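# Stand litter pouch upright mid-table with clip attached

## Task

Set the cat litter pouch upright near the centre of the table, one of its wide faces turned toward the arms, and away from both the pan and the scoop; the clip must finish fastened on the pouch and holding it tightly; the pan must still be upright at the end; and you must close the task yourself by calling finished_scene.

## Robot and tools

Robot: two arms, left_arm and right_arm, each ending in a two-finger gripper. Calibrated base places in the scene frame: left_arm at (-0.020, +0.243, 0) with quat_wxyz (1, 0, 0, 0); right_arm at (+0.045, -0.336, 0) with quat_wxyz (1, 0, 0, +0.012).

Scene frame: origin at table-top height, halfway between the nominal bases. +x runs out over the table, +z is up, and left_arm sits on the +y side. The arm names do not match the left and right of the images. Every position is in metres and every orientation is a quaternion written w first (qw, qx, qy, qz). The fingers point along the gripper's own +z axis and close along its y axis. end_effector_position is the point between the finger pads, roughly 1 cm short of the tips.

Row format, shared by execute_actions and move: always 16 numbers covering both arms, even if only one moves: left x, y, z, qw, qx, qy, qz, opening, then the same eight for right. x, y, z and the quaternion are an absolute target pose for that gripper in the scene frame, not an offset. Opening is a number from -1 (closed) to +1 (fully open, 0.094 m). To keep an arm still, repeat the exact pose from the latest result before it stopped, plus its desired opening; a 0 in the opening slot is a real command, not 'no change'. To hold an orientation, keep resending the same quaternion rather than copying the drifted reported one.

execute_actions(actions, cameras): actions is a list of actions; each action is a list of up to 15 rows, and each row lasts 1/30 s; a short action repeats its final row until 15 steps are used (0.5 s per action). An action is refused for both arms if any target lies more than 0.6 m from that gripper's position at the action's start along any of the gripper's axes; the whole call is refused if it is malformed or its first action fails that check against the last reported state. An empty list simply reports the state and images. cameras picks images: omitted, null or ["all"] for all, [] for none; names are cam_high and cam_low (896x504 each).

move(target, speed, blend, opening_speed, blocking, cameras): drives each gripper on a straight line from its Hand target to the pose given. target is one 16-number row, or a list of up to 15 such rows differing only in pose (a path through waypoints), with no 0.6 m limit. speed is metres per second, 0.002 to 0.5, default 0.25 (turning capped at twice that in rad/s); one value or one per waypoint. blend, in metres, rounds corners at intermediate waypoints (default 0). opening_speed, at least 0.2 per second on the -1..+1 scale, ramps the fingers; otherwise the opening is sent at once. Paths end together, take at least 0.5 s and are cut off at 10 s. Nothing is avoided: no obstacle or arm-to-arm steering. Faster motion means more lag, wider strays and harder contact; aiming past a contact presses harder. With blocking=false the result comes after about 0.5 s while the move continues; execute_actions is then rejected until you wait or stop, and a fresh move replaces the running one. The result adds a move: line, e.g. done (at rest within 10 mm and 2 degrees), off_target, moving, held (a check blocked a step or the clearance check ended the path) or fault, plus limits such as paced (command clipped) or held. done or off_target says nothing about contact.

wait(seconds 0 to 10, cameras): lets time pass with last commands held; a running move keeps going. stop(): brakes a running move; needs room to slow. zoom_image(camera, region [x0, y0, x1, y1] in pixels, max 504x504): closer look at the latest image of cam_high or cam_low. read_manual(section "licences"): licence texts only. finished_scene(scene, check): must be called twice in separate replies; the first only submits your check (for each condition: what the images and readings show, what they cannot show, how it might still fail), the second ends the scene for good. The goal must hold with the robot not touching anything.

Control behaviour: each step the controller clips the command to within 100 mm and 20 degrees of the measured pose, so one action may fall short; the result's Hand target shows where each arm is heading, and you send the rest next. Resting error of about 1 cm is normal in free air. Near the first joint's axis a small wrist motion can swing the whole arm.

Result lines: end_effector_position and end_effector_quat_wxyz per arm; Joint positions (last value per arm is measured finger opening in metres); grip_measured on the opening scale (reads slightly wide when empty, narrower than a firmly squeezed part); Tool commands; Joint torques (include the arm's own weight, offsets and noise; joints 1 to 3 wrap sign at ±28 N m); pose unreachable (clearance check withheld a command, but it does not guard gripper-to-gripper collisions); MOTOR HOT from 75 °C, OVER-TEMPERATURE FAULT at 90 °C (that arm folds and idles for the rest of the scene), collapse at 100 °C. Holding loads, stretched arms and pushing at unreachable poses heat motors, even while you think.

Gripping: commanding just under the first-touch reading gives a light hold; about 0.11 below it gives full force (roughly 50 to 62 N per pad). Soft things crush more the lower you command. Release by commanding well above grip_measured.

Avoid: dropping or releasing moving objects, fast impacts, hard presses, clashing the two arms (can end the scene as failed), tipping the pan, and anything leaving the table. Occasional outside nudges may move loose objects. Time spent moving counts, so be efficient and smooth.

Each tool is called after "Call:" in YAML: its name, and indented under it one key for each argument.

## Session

Scene 1 done. Now scene 2.

Call:
execute_actions:
  actions: []

Scene clock: 0.00 s.
left_arm: end_effector_position=(+0.1519, +0.5698, +0.2659) grip_measured=+1.000 end_effector_quat_wxyz=(+0.338, -0.338, +0.681, +0.554) | right_arm: end_effector_position=(+0.6353, -0.0179, +0.2438) grip_measured=+1.000 end_effector_quat_wxyz=(+0.546, -0.363, +0.743, -0.134)
Joint positions: left_arm=[0.766 1.104 0.682 0.213 -0.708 0.426 0.094] | right_arm=[0.557 2.307 2.156 -0.25 0.34 -0.554 0.094]
Joint velocities: left_arm=[-0.007 0.002 0.002 0.022 0.007 -0.037 0] | right_arm=[-0.002 -0.002 -0.007 -0.066 -0.007 -0.051 0]
Joint torques (N m): no reading
Motor temperatures (°C): left_arm=[29 30 33 29 28 30 28] | right_arm=[27 32 31 28 26 27 28]
Heat: left arm: 33 °C; right arm: 32 °C.
Hand target: left_arm +0.1513, +0.5695, +0.2713; +0.343, -0.341, +0.676, +0.555 | right_arm +0.6347, -0.0183, +0.2517; +0.552, -0.358, +0.742, -0.131
Tool commands: left_gripper/opening=+1.0 right_gripper/opening=+1.0

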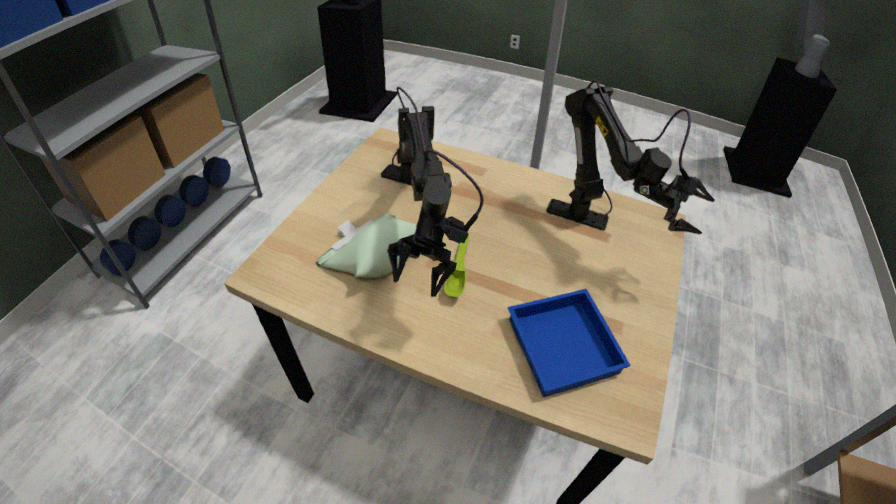

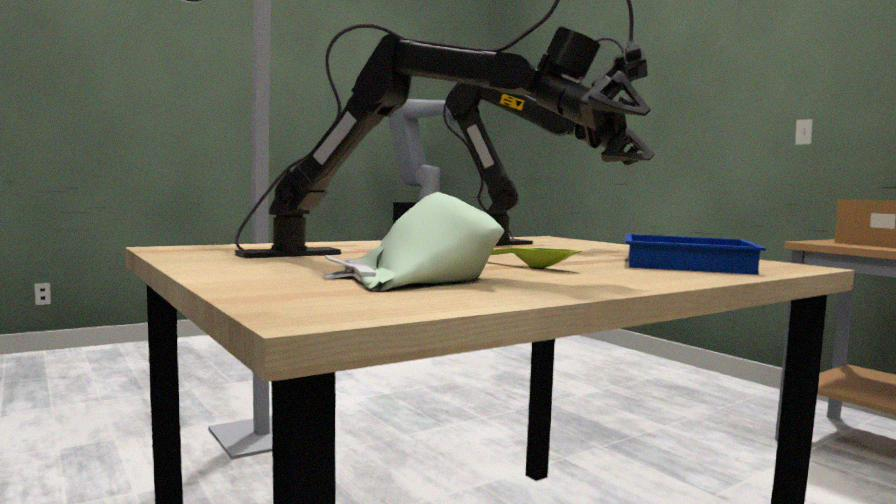

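Call:
zoom_image:
  camera: "cam_high"
  region: [300, 190, 500, 310]

Call:
zoom_image:
  camera: "cam_low"
  region: [300, 170, 620, 310]

Scaled by 2.520.

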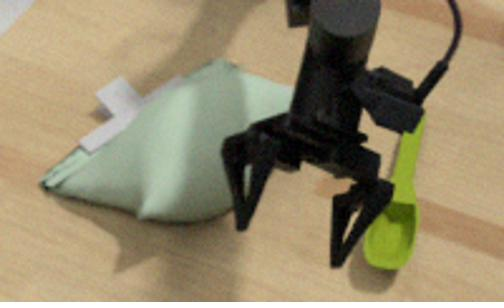

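Scaled by 1.575.

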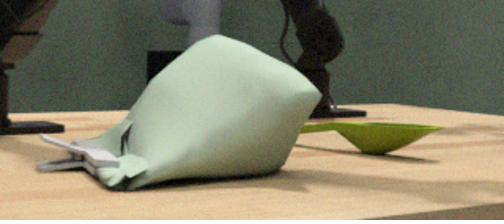

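Call:
move:
  target: [0.27, 0.13, 0.18, 0.0159, -0.1208, 0.9841, -0.1296, 0.0, 0.42, -0.46, 0.21, 0.2113, -0.4532, 0.7849, -0.3660, 0.28]
  speed: 0.25

Call:
zoom_image:
  camera: "cam_high"
  region: [300, 190, 500, 310]

Call:
zoom_image:
  camera: "cam_low"
  region: [300, 170, 620, 310]

Scene clock: 12.37 s.
left_arm: end_effector_position=(+0.2506, +0.1316, +0.1788) grip_measured=+0.001 end_effector_quat_wxyz=(-0.012, -0.142, +0.984, -0.111) | right_arm: end_effector_position=(+0.4227, -0.4603, +0.2119) grip_measured=+0.282 end_effector_quat_wxyz=(+0.210, -0.451, +0.782, -0.375)
Joint positions: left_arm=[-0.263 1.589 1.509 -1.424 0.213 -0.558 0.047] | right_arm=[-0.231 1.338 1.076 -0.448 0.256 -1.37 0.06]
Joint velocities: left_arm=[0.012 -0.022 0.012 0.051 0.022 -0.007 0] | right_arm=[-0.007 -0.007 0.002 -0.022 -0.007 -0.007 0.001]
Joint torques (N m): left_arm=[-0.38 -4.98 8.49 0.66 0.15 0.03] | right_arm=[-0.46 -6.49 5.71 1.46 -0.1 0.02]
Motor temperatures (°C): left_arm=[29 30 37 31 28 30 28] | right_arm=[27 41 33 31 26 27 28]
Heat: left arm: 37 °C; right arm: 41 °C.
Hand target: left_arm +0.2590, +0.1269, +0.1844; +0.002, -0.136, +0.983, -0.121 | right_arm +0.4170, -0.4589, +0.2106; +0.213, -0.451, +0.783, -0.371
Off the commanded pose: left_arm 0.019 m, 5 deg | right_arm 0.003 m, 1 deg.
move: off_target (left_arm)

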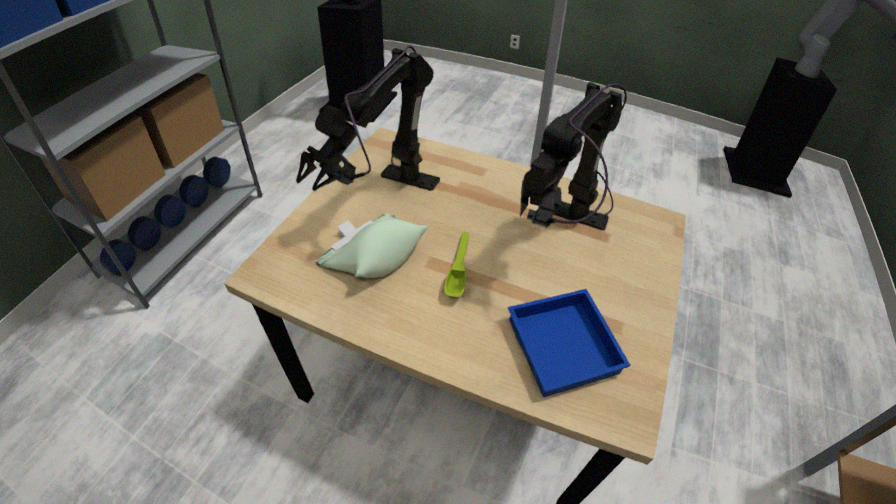

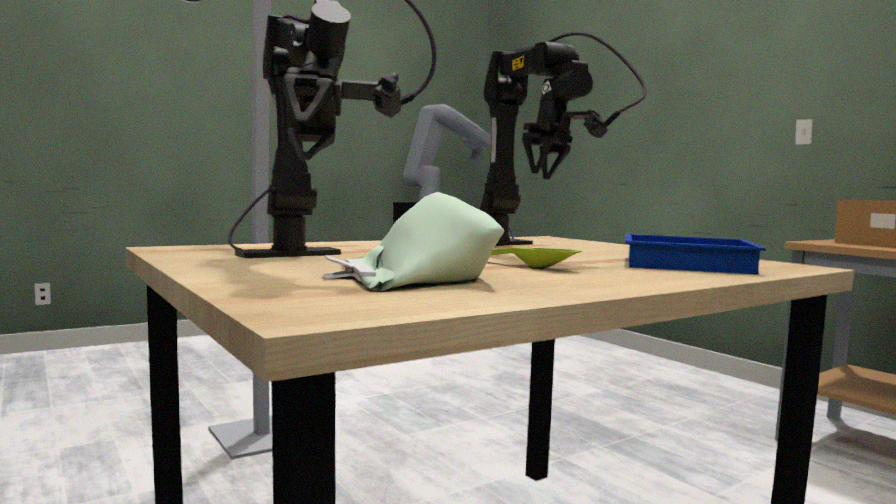

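Scaled by 2.520.

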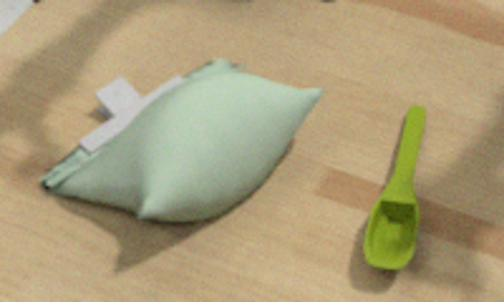

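Scaled by 1.575.

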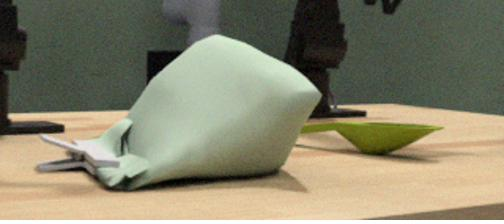

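Call:
zoom_image:
  camera: "cam_high"
  region: [310, 205, 400, 275]

Call:
zoom_image:
  camera: "cam_high"
  region: [360, 200, 440, 250]

Call:
zoom_image:
  camera: "cam_low"
  region: [310, 220, 430, 300]

Scaled by 5.600.

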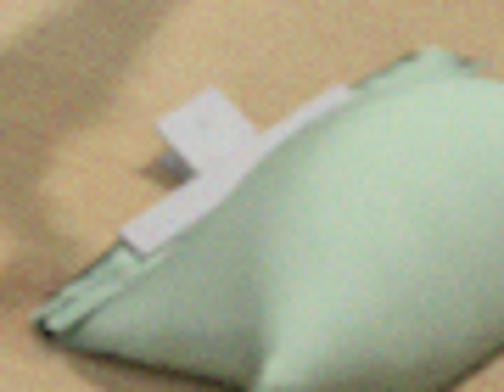

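Scaled by 6.300.

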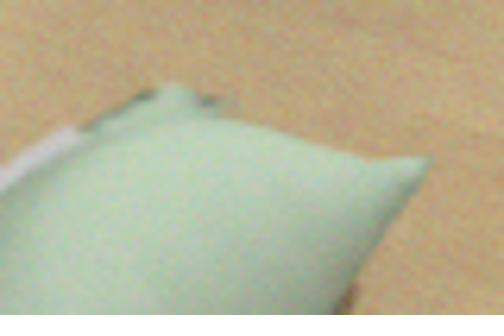

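Scaled by 4.200.

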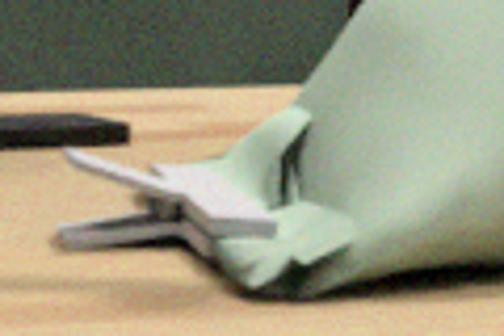

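Call:
zoom_image:
  camera: "cam_high"
  region: [490, 150, 580, 230]

Call:
zoom_image:
  camera: "cam_high"
  region: [430, 220, 500, 310]

Call:
zoom_image:
  camera: "cam_low"
  region: [470, 130, 630, 290]

Scaled by 5.600.

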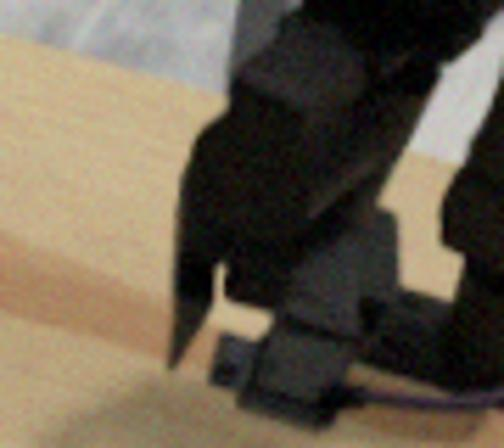

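Scaled by 5.600.

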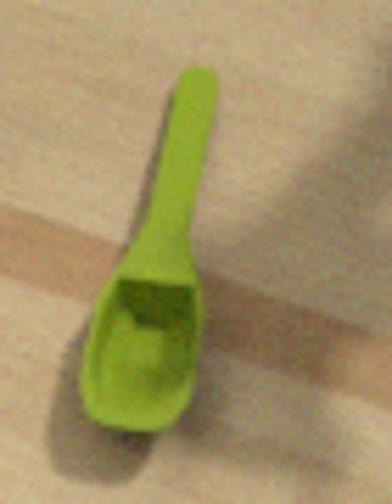

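Scaled by 3.150.

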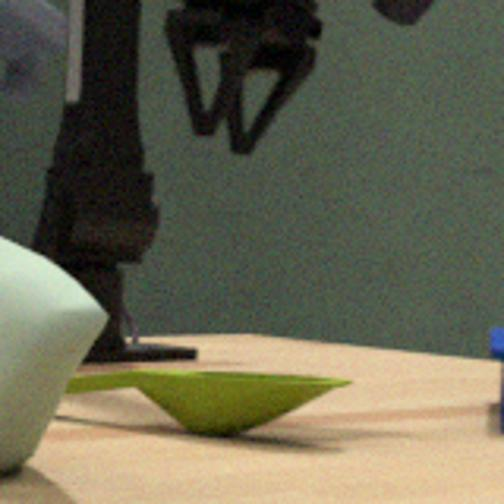

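Call:
execute_actions:
  actions: []

Scene clock: 15.03 s.
left_arm: end_effector_position=(+0.2509, +0.1314, +0.1788) grip_measured=+0.001 end_effector_quat_wxyz=(-0.012, -0.142, +0.983, -0.111) | right_arm: end_effector_position=(+0.4227, -0.4602, +0.2119) grip_measured=+0.282 end_effector_quat_wxyz=(+0.210, -0.451, +0.782, -0.375)
Joint positions: left_arm=[-0.263 1.589 1.509 -1.423 0.214 -0.558 0.047] | right_arm=[-0.231 1.338 1.076 -0.448 0.255 -1.371 0.06]
Joint velocities: left_arm=[-0.012 0.012 0.002 0.022 -0.051 0.066 0] | right_arm=[-0.007 -0.017 -0.012 -0.022 0.037 -0.022 0]
Joint torques (N m): left_arm=[-0.2 -5 8.59 0.72 0.21 0.04] | right_arm=[-0.69 -6.54 5.53 1.45 -0.06 -0.01]
Motor temperatures (°C): left_arm=[29 31 37 31 28 30 28] | right_arm=[27 41 34 32 26 27 28]
Heat: left arm: 37 °C; right arm: 41 °C.
Hand target: left_arm +0.2590, +0.1269, +0.1844; +0.002, -0.136, +0.983, -0.120 | right_arm +0.4170, -0.4589, +0.2106; +0.213, -0.451, +0.783, -0.371
Tool commands: left_gripper/opening=+0.0 right_gripper/opening=+0.28
Off the commanded pose: left_arm 0.019 m, 5 deg | right_arm 0.003 m, 1 deg.

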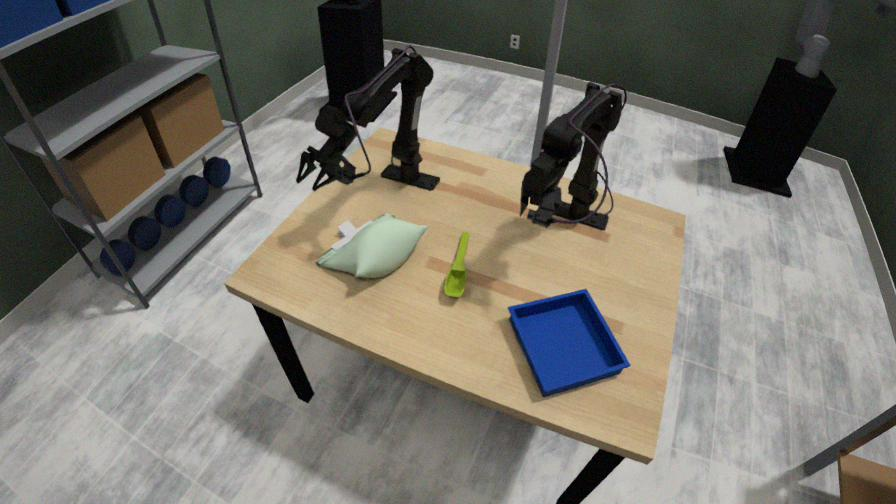

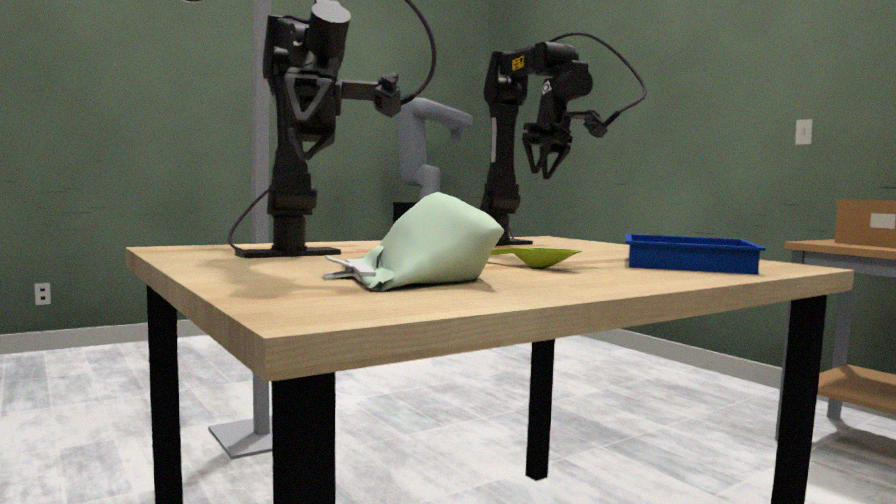

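Call:
zoom_image:
  camera: "cam_high"
  region: [300, 180, 552, 322]

Call:
zoom_image:
  camera: "cam_low"
  region: [300, 170, 620, 350]

Scaled by 2.000.

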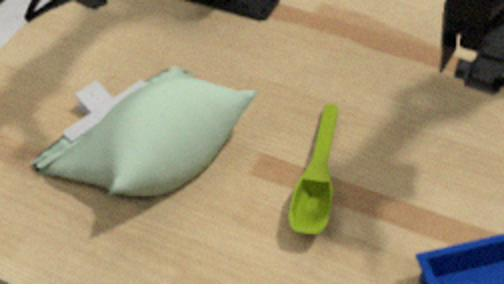

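Scaled by 1.575.

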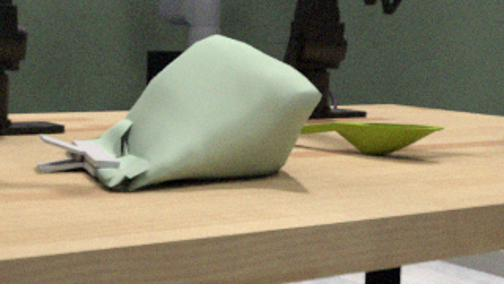

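Call:
move:
  target: [0.310, -0.036, 0.10, 0.00569, -0.13040, 0.99050, -0.04325, 0.0, 0.42, -0.46, 0.21, 0.2113, -0.4532, 0.7849, -0.3660, 0.28]
  speed: 0.2

Scene clock: 17.60 s.
left_arm: end_effector_position=(+0.3031, -0.0356, +0.0972) grip_measured=+0.001 end_effector_quat_wxyz=(+0.003, -0.126, +0.991, -0.043) | right_arm: end_effector_position=(+0.4233, -0.4587, +0.2116) grip_measured=+0.282 end_effector_quat_wxyz=(+0.212, -0.454, +0.781, -0.373)
Joint positions: left_arm=[-0.691 2.118 1.881 -1.267 0.053 -0.946 0.047] | right_arm=[-0.231 1.338 1.076 -0.448 0.246 -1.373 0.06]
Joint velocities: left_arm=[-0.022 -0.007 -0.012 0.037 -0.022 0.007 0.001] | right_arm=[0.002 0.012 -0.007 0.007 -0.037 0.051 -0.001]
Joint torques (N m): left_arm=[0.28 -9.46 8.34 0.41 -0.14 -0.02] | right_arm=[-1.2 -5.31 7.35 1.28 -0.06 -0.01]
Motor temperatures (°C): left_arm=[29 31 37 31 28 30 28] | right_arm=[27 40 34 32 26 27 28]
Heat: left arm: 37 °C; right arm: 40 °C.
Hand target: left_arm +0.3074, -0.0341, +0.0980; +0.007, -0.130, +0.991, -0.037 | right_arm +0.4200, -0.4600, +0.2100; +0.211, -0.453, +0.785, -0.366
Off the commanded pose: left_arm 0.007 m, 1 deg | right_arm 0.004 m, 1 deg.
move: done

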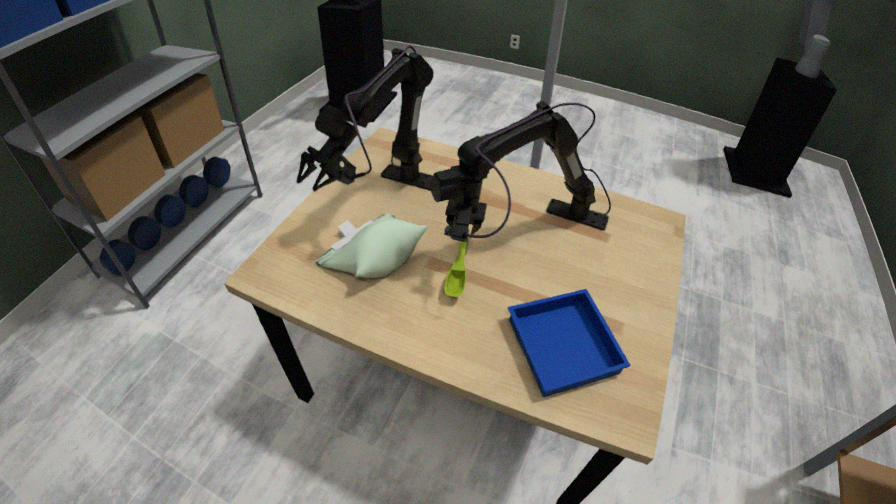

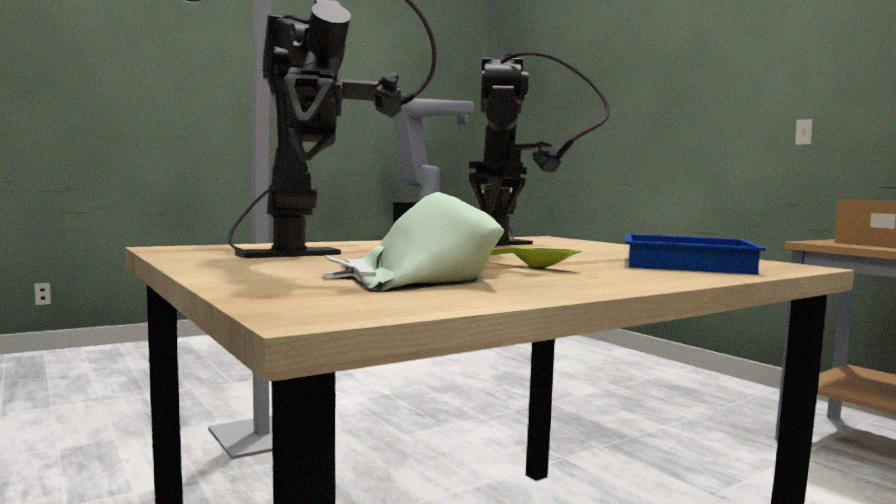

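Call:
zoom_image:
  camera: "cam_high"
  region: [394, 170, 534, 310]

Scaled by 3.600.

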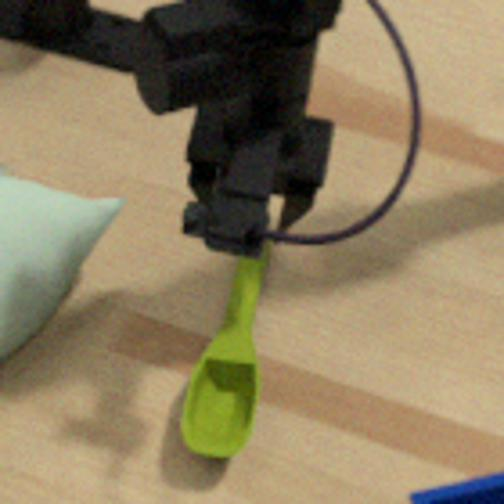

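Call:
move:
  target:
    - [0.313, -0.036, 0.06, 0.00569, -0.13040, 0.99050, -0.04325, 0.4, 0.42, -0.46, 0.21, 0.2113, -0.4532, 0.7849, -0.3660, 0.28]
    - [0.313, -0.036, 0.026, 0.00569, -0.13040, 0.99050, -0.04325, 0.4, 0.42, -0.46, 0.21, 0.2113, -0.4532, 0.7849, -0.3660, 0.28]
  speed: [0.15, 0.06]

Call:
zoom_image:
  camera: "cam_high"
  region: [394, 170, 534, 310]

Call:
zoom_image:
  camera: "cam_low"
  region: [440, 170, 600, 290]

Scene clock: 19.57 s.
left_arm: end_effector_position=(+0.3112, -0.0384, +0.0353) grip_measured=+0.399 end_effector_quat_wxyz=(+0.010, -0.129, +0.990, -0.049) | right_arm: end_effector_position=(+0.4233, -0.4587, +0.2116) grip_measured=+0.282 end_effector_quat_wxyz=(+0.212, -0.454, +0.781, -0.373)
Joint positions: left_arm=[-0.684 2.162 1.702 -1.026 0.053 -0.946 0.066] | right_arm=[-0.231 1.338 1.076 -0.448 0.246 -1.373 0.06]
Joint velocities: left_arm=[-0.007 0.002 0.012 0.022 0.022 0.037 0] | right_arm=[-0.002 -0.012 -0.037 0.037 0.037 -0.007 0]
Joint torques (N m): left_arm=[0.42 -9.37 5.5 0.74 -0.01 0.09] | right_arm=[-1.09 -5.01 6.97 1.32 -0.09 0.06]
Motor temperatures (°C): left_arm=[29 32 37 31 28 30 28] | right_arm=[27 40 34 33 26 27 28]
Heat: left arm: 37 °C; right arm: 40 °C.
Hand target: left_arm +0.3123, -0.0356, +0.0261; +0.006, -0.130, +0.990, -0.044 | right_arm +0.4200, -0.4600, +0.2100; +0.211, -0.453, +0.785, -0.366
Off the commanded pose: left_arm 0.010 m, 1 deg | right_arm 0.004 m, 1 deg.
move: done

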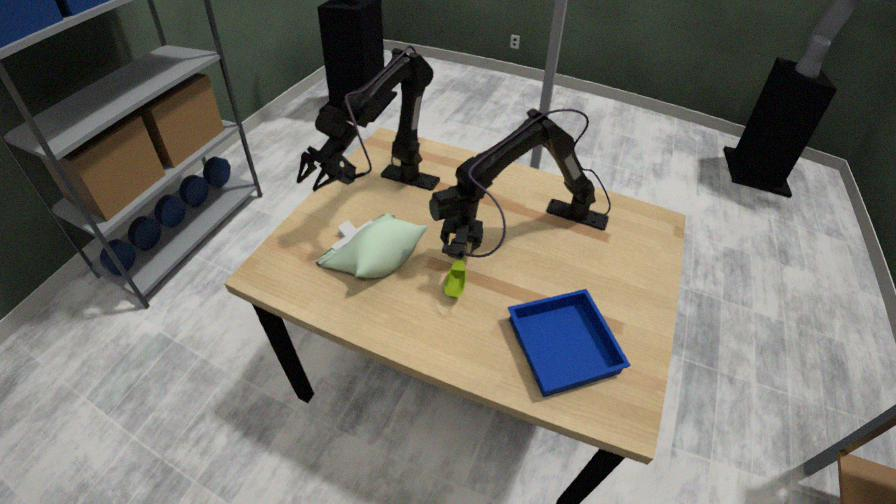

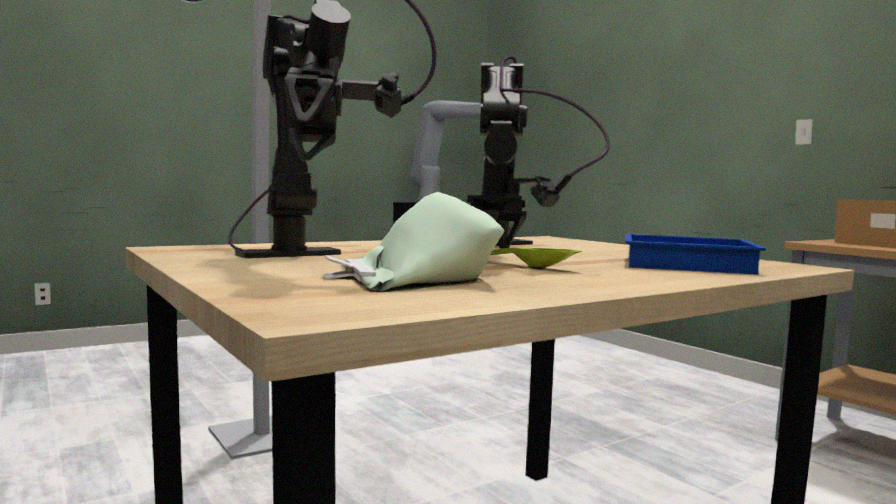

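Scaled by 3.600.

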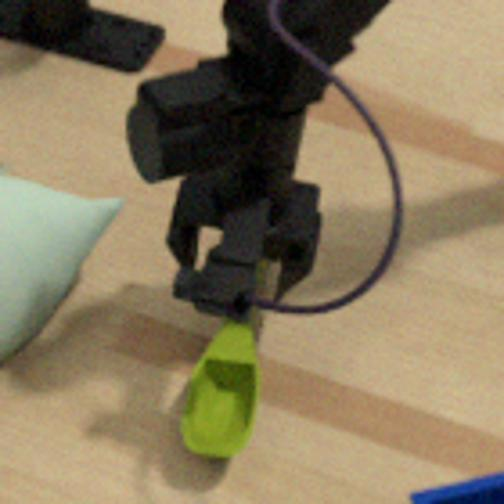

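Scaled by 3.150.

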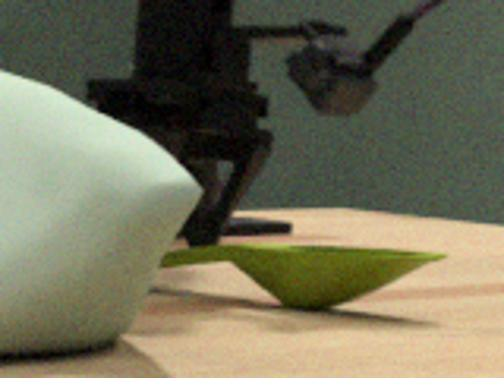

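Call:
move:
  target: [0.313, -0.036, 0.013, 0.00569, -0.13040, 0.99050, -0.04325, 0.4, 0.42, -0.46, 0.21, 0.2113, -0.4532, 0.7849, -0.3660, 0.28]
  speed: 0.05

Call:
zoom_image:
  camera: "cam_low"
  region: [440, 170, 600, 290]

Call:
zoom_image:
  camera: "cam_high"
  region: [394, 170, 534, 310]

Scene clock: 20.90 s.
left_arm: end_effector_position=(+0.3122, -0.0392, +0.0236) grip_measured=+0.399 end_effector_quat_wxyz=(+0.011, -0.129, +0.990, -0.050) | right_arm: end_effector_position=(+0.4233, -0.4586, +0.2115) grip_measured=+0.282 end_effector_quat_wxyz=(+0.212, -0.454, +0.781, -0.372)
Joint positions: left_arm=[-0.684 2.176 1.676 -0.983 0.053 -0.946 0.066] | right_arm=[-0.231 1.338 1.076 -0.448 0.245 -1.373 0.06]
Joint velocities: left_arm=[-0.022 -0.012 0.017 -0.007 0.022 -0.022 0] | right_arm=[0.007 0.002 -0.022 0.095 -0.081 0.007 0.001]
Joint torques (N m): left_arm=[0.49 -9.32 5.45 0.77 0.01 0.07] | right_arm=[-1.03 -5 7.08 1.3 -0.08 0.03]
Motor temperatures (°C): left_arm=[29 32 37 31 28 30 28] | right_arm=[27 40 35 33 26 27 28]
Heat: left arm: 37 °C; right arm: 40 °C.
Hand target: left_arm +0.3125, -0.0357, +0.0131; +0.006, -0.131, +0.990, -0.043 | right_arm +0.4200, -0.4599, +0.2100; +0.211, -0.453, +0.785, -0.366
Off the commanded pose: left_arm 0.011 m, 1 deg | right_arm 0.004 m, 1 deg.
move: off_target (left_arm)

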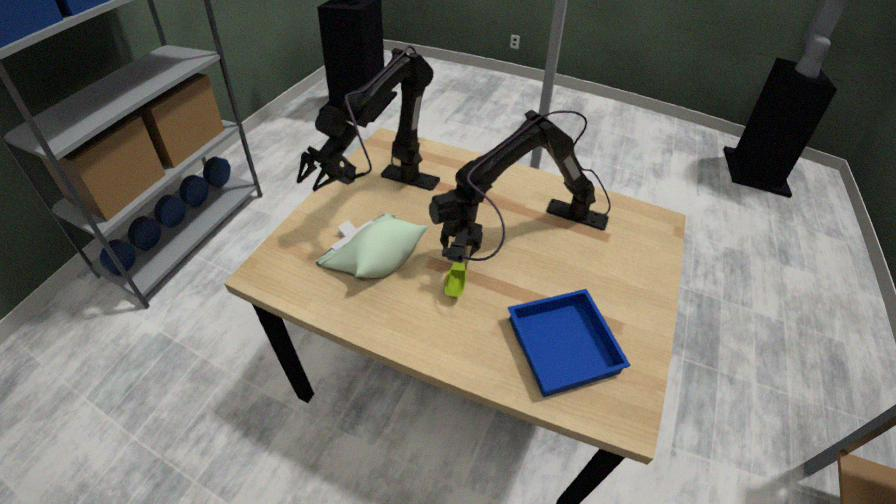

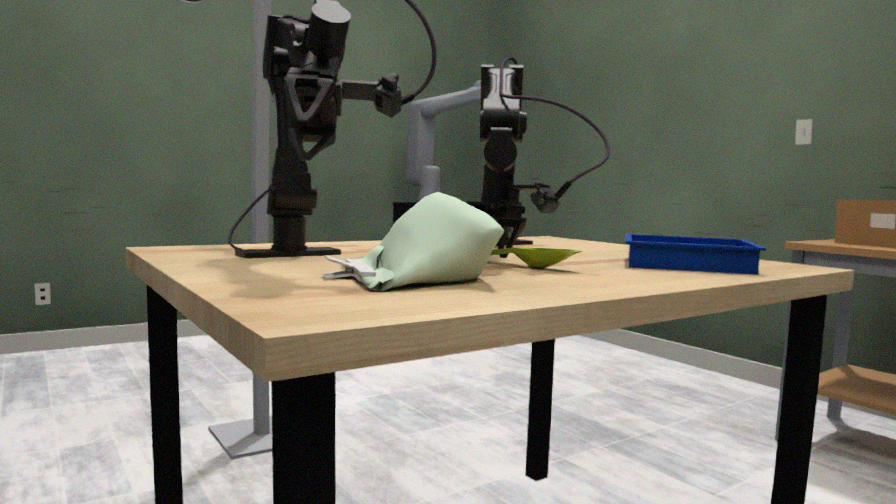

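Scaled by 3.150.

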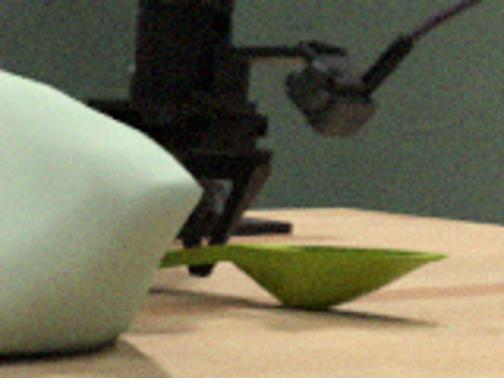

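Scaled by 3.600.

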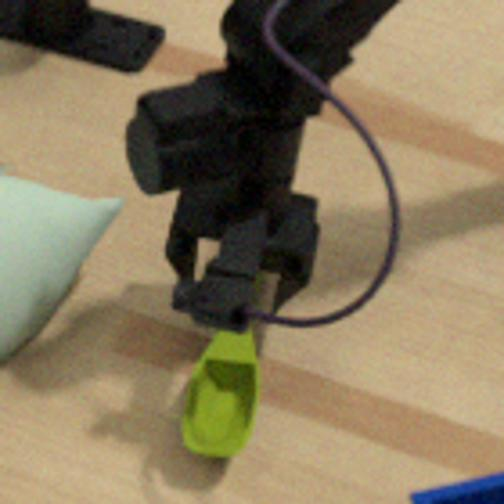

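Call:
move:
  target: [0.3125, -0.0357, 0.0131, 0.00569, -0.13040, 0.99050, -0.04325, -0.6, 0.42, -0.46, 0.21, 0.2113, -0.4532, 0.7849, -0.3660, 0.28]
  speed: 0.05
  opening_speed: 0.6

Call:
zoom_image:
  camera: "cam_high"
  region: [394, 170, 534, 310]

Scene clock: 22.93 s.
left_arm: end_effector_position=(+0.3127, -0.0396, +0.0237) grip_measured=-0.569 end_effector_quat_wxyz=(+0.011, -0.129, +0.990, -0.051) | right_arm: end_effector_position=(+0.4233, -0.4586, +0.2115) grip_measured=+0.282 end_effector_quat_wxyz=(+0.212, -0.454, +0.781, -0.372)
Joint positions: left_arm=[-0.684 2.176 1.676 -0.981 0.053 -0.946 0.02] | right_arm=[-0.231 1.338 1.076 -0.448 0.245 -1.374 0.06]
Joint velocities: left_arm=[0.002 -0.007 -0.002 0.022 0.037 0.007 0.001] | right_arm=[-0.012 -0.002 -0.002 0.051 0.125 0.037 -0.001]
Joint torques (N m): left_arm=[0.4 -9.48 5.19 0.69 0.01 0] | right_arm=[-0.95 -5.16 7.02 1.33 -0.11 0]
Motor temperatures (°C): left_arm=[29 33 37 31 28 30 28] | right_arm=[27 40 35 33 26 27 28]
Heat: left arm: 37 °C; right arm: 40 °C.
Hand target: left_arm +0.3122, -0.0355, +0.0134; +0.006, -0.131, +0.990, -0.043 | right_arm +0.4200, -0.4600, +0.2100; +0.211, -0.453, +0.785, -0.366
Off the commanded pose: left_arm 0.011 m, 1 deg | right_arm 0.004 m, 1 deg.
move: off_target (left_arm)

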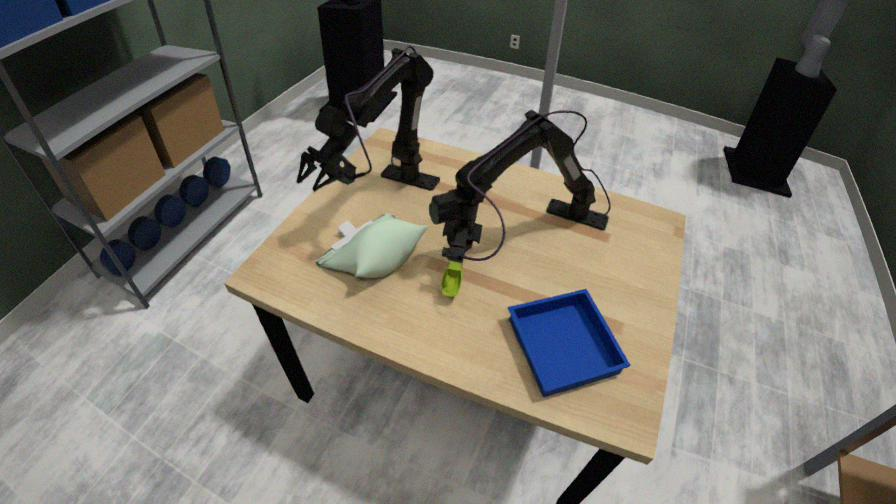

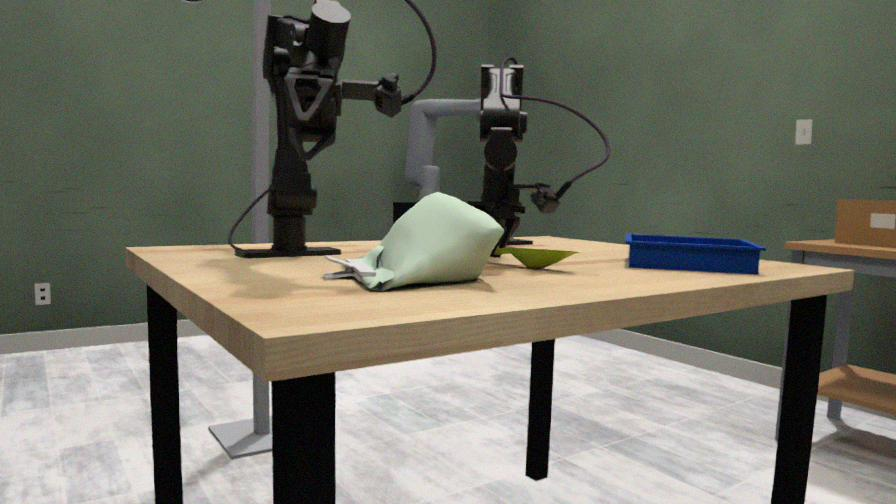

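Scaled by 3.600.

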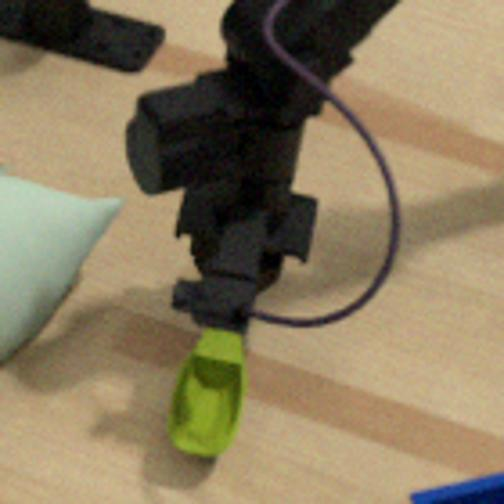

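Call:
move:
  target:
    - [0.3125, -0.0357, 0.025, 0.00569, -0.13040, 0.99050, -0.04325, -0.75, 0.42, -0.46, 0.21, 0.2113, -0.4532, 0.7849, -0.3660, 0.28]
    - [0.3125, -0.0357, 0.085, 0.00569, -0.13040, 0.99050, -0.04325, -0.75, 0.42, -0.46, 0.21, 0.2113, -0.4532, 0.7849, -0.3660, 0.28]
  speed: [0.04, 0.08]

Scene clock: 25.23 s.
left_arm: end_effector_position=(+0.3073, -0.0351, +0.0674) grip_measured=-0.571 end_effector_quat_wxyz=(-0.009, -0.130, +0.991, -0.029) | right_arm: end_effector_position=(+0.4233, -0.4586, +0.2115) grip_measured=+0.282 end_effector_quat_wxyz=(+0.212, -0.454, +0.781, -0.372)
Joint positions: left_arm=[-0.684 2.176 1.855 -1.22 0.053 -0.946 0.02] | right_arm=[-0.231 1.338 1.076 -0.448 0.245 -1.374 0.06]
Joint velocities: left_arm=[0.002 0.022 0.002 0.022 -0.051 0.066 0] | right_arm=[-0.002 -0.022 -0.007 -0.081 0.007 -0.037 -0.001]
Joint torques (N m): left_arm=[0.55 -12.89 8.21 0.43 -0.04 0.05] | right_arm=[-1.05 -5.38 7.09 1.33 -0.05 0.04]
Motor temperatures (°C): left_arm=[29 34 37 31 28 30 28] | right_arm=[27 39 35 33 26 27 28]
Heat: left arm: 37 °C; right arm: 39 °C.
Hand target: left_arm +0.3128, -0.0359, +0.0849; +0.006, -0.131, +0.990, -0.043 | right_arm +0.4200, -0.4600, +0.2100; +0.211, -0.453, +0.785, -0.366
Off the commanded pose: left_arm 0.018 m, 2 deg | right_arm 0.004 m, 1 deg.
move: off_target (left_arm)

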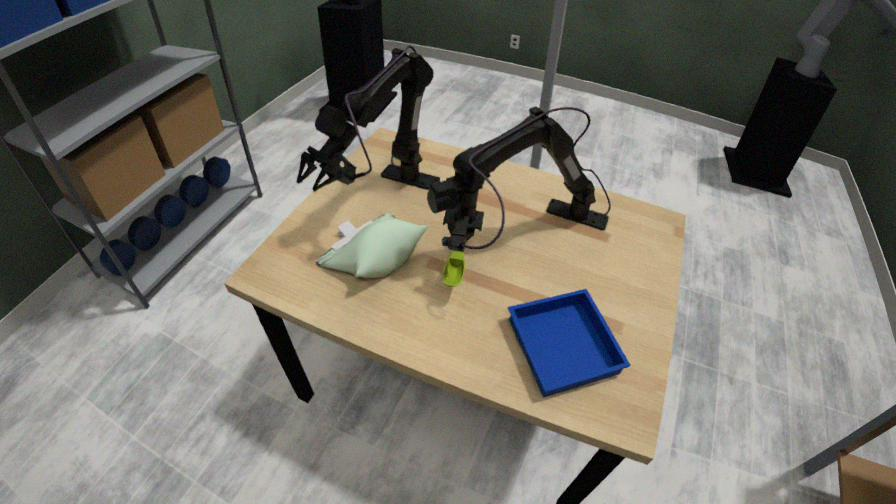

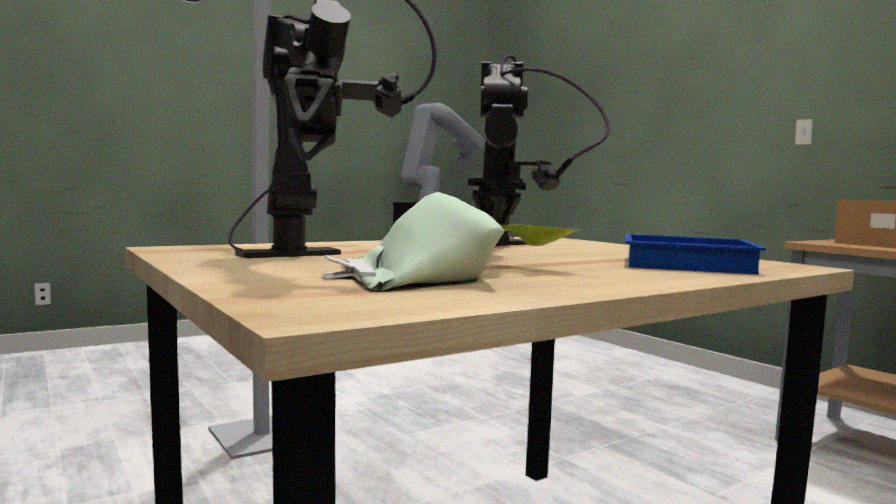

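Call:
move:
  target:
    - [0.24, 0.18, 0.145, 0.00569, -0.13040, 0.99050, -0.04325, -0.75, 0.42, -0.46, 0.21, 0.2113, -0.4532, 0.7849, -0.3660, 0.28]
    - [0.155, 0.441, 0.13, 0.00569, -0.13040, 0.99050, -0.04325, -0.75, 0.42, -0.46, 0.21, 0.2113, -0.4532, 0.7849, -0.3660, 0.28]
  speed: [0.2, 0.2]
  blend: 0.05

Scene clock: 28.77 s.
left_arm: end_effector_position=(+0.1589, +0.4348, +0.1278) grip_measured=-0.571 end_effector_quat_wxyz=(+0.008, -0.135, +0.989, -0.061) | right_arm: end_effector_position=(+0.4232, -0.4586, +0.2114) grip_measured=+0.282 end_effector_quat_wxyz=(+0.212, -0.454, +0.781, -0.372)
Joint positions: left_arm=[0.886 1.6 1.329 -1.371 0.1 0.62 0.02] | right_arm=[-0.231 1.338 1.076 -0.449 0.245 -1.374 0.06]
Joint velocities: left_arm=[-0.002 -0.002 -0.017 -0.022 0.022 -0.022 0] | right_arm=[0.012 -0.002 0.017 0.007 -0.037 0.051 0]
Joint torques (N m): left_arm=[-0.1 -5.03 8.4 0.21 0.24 0.06] | right_arm=[-1.17 -5.03 7.13 1.34 -0.1 -0.02]
Motor temperatures (°C): left_arm=[29 34 37 31 28 30 28] | right_arm=[27 39 36 33 26 27 28]
Heat: left arm: 37 °C; right arm: 39 °C.
Hand target: left_arm +0.1638, +0.4366, +0.1324; +0.016, -0.131, +0.989, -0.063 | right_arm +0.4200, -0.4599, +0.2100; +0.211, -0.453, +0.785, -0.366
Off the commanded pose: left_arm 0.008 m, 2 deg | right_arm 0.004 m, 1 deg.
move: done

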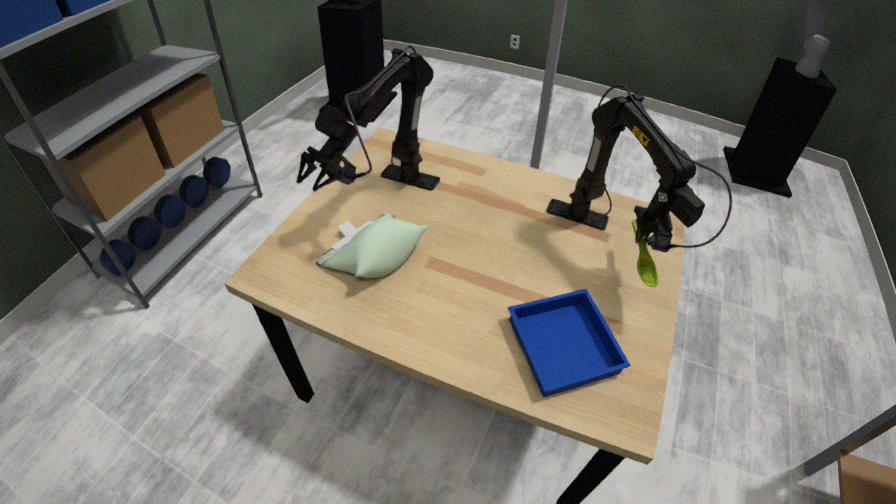

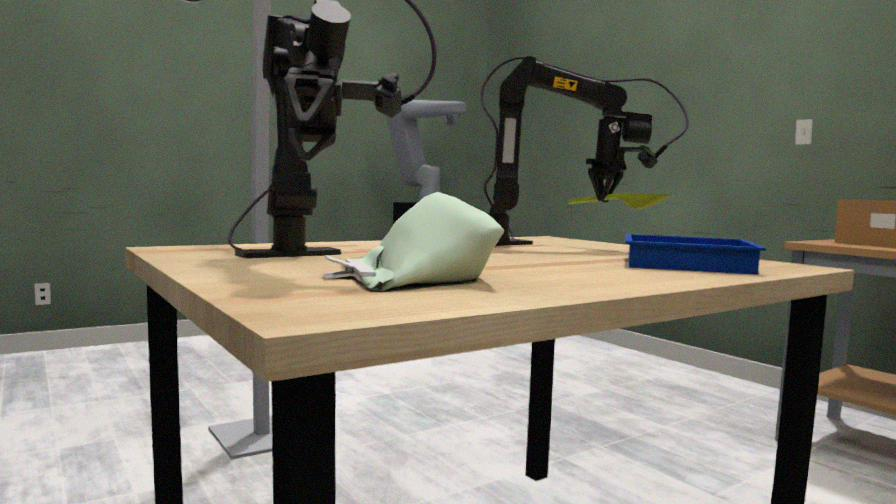

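Call:
move:
  target:
    - [0.155, 0.441, 0.06, 0.00569, -0.13040, 0.99050, -0.04325, -0.75, 0.42, -0.46, 0.21, 0.2113, -0.4532, 0.7849, -0.3660, 0.28]
    - [0.155, 0.441, 0.016, 0.00569, -0.13040, 0.99050, -0.04325, -0.75, 0.42, -0.46, 0.21, 0.2113, -0.4532, 0.7849, -0.3660, 0.28]
  speed: [0.12, 0.05]

Call:
zoom_image:
  camera: "cam_low"
  region: [540, 150, 760, 290]

Call:
zoom_image:
  camera: "cam_high"
  region: [560, 180, 720, 340]

Scene clock: 31.07 s.
left_arm: end_effector_position=(+0.1566, +0.4405, +0.0226) grip_measured=-0.571 end_effector_quat_wxyz=(+0.010, -0.129, +0.991, -0.039) | right_arm: end_effector_position=(+0.4232, -0.4586, +0.2114) grip_measured=+0.282 end_effector_quat_wxyz=(+0.212, -0.454, +0.781, -0.372)
Joint positions: left_arm=[0.886 1.678 0.983 -0.916 0.07 0.629 0.02] | right_arm=[-0.231 1.338 1.076 -0.449 0.245 -1.374 0.06]
Joint velocities: left_arm=[0.002 -0.017 0.002 -0.007 -0.022 -0.066 0.001] | right_arm=[-0.007 -0.002 -0.027 -0.022 -0.037 0.037 0]
Joint torques (N m): left_arm=[0.43 -4.57 4.7 0.44 0.02 0.05] | right_arm=[-1.07 -5.09 6.93 1.32 -0.08 0.04]
Motor temperatures (°C): left_arm=[29 34 36 30 28 30 29] | right_arm=[27 39 36 33 26 27 28]
Heat: left arm: 36 °C; right arm: 39 °C.
Hand target: left_arm +0.1542, +0.4399, +0.0160; +0.006, -0.130, +0.991, -0.043 | right_arm +0.4200, -0.4600, +0.2100; +0.211, -0.453, +0.785, -0.366
Off the commanded pose: left_arm 0.007 m, 1 deg | right_arm 0.004 m, 1 deg.
move: done

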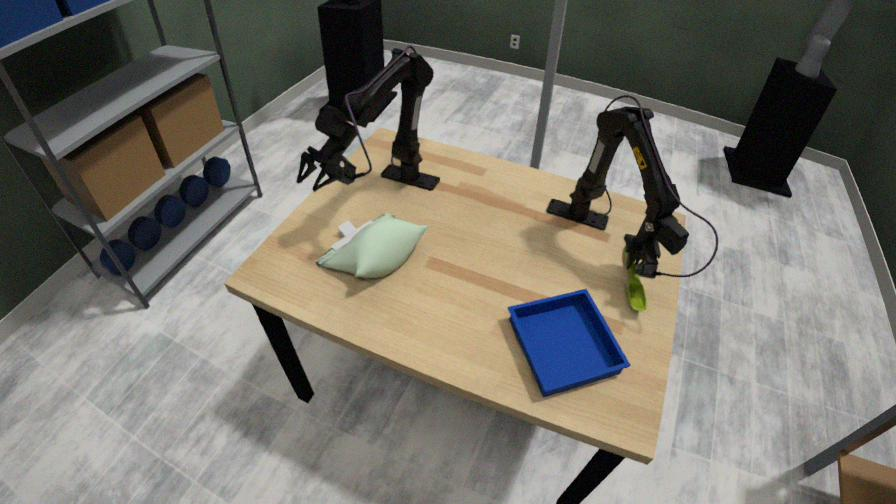

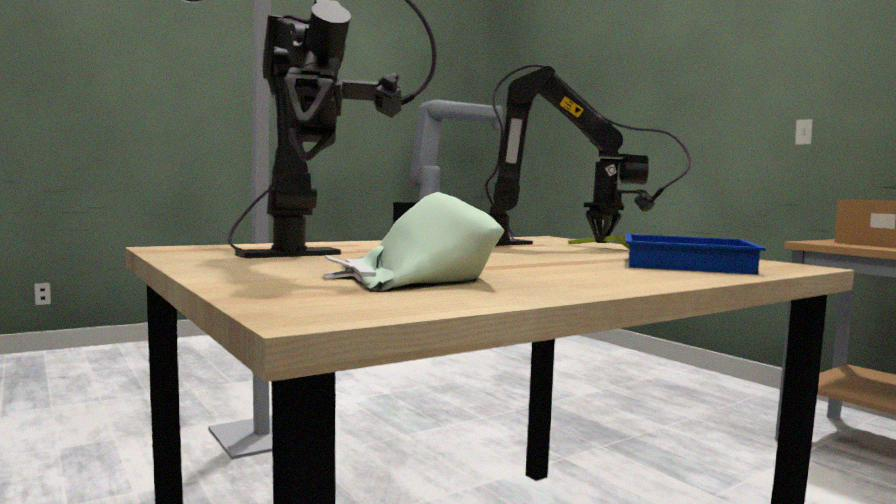

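Scaled by 2.291.

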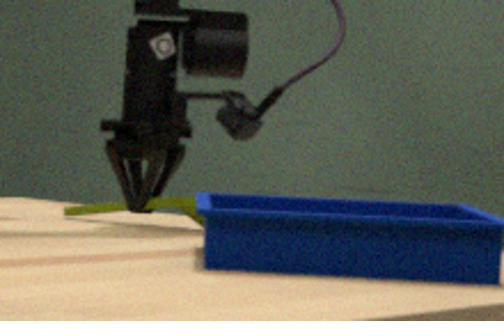

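Scaled by 3.150.

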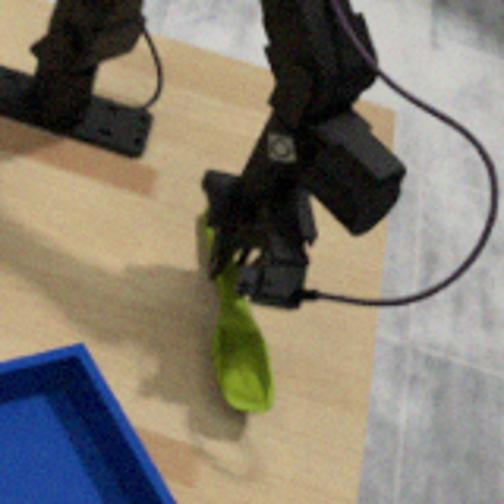

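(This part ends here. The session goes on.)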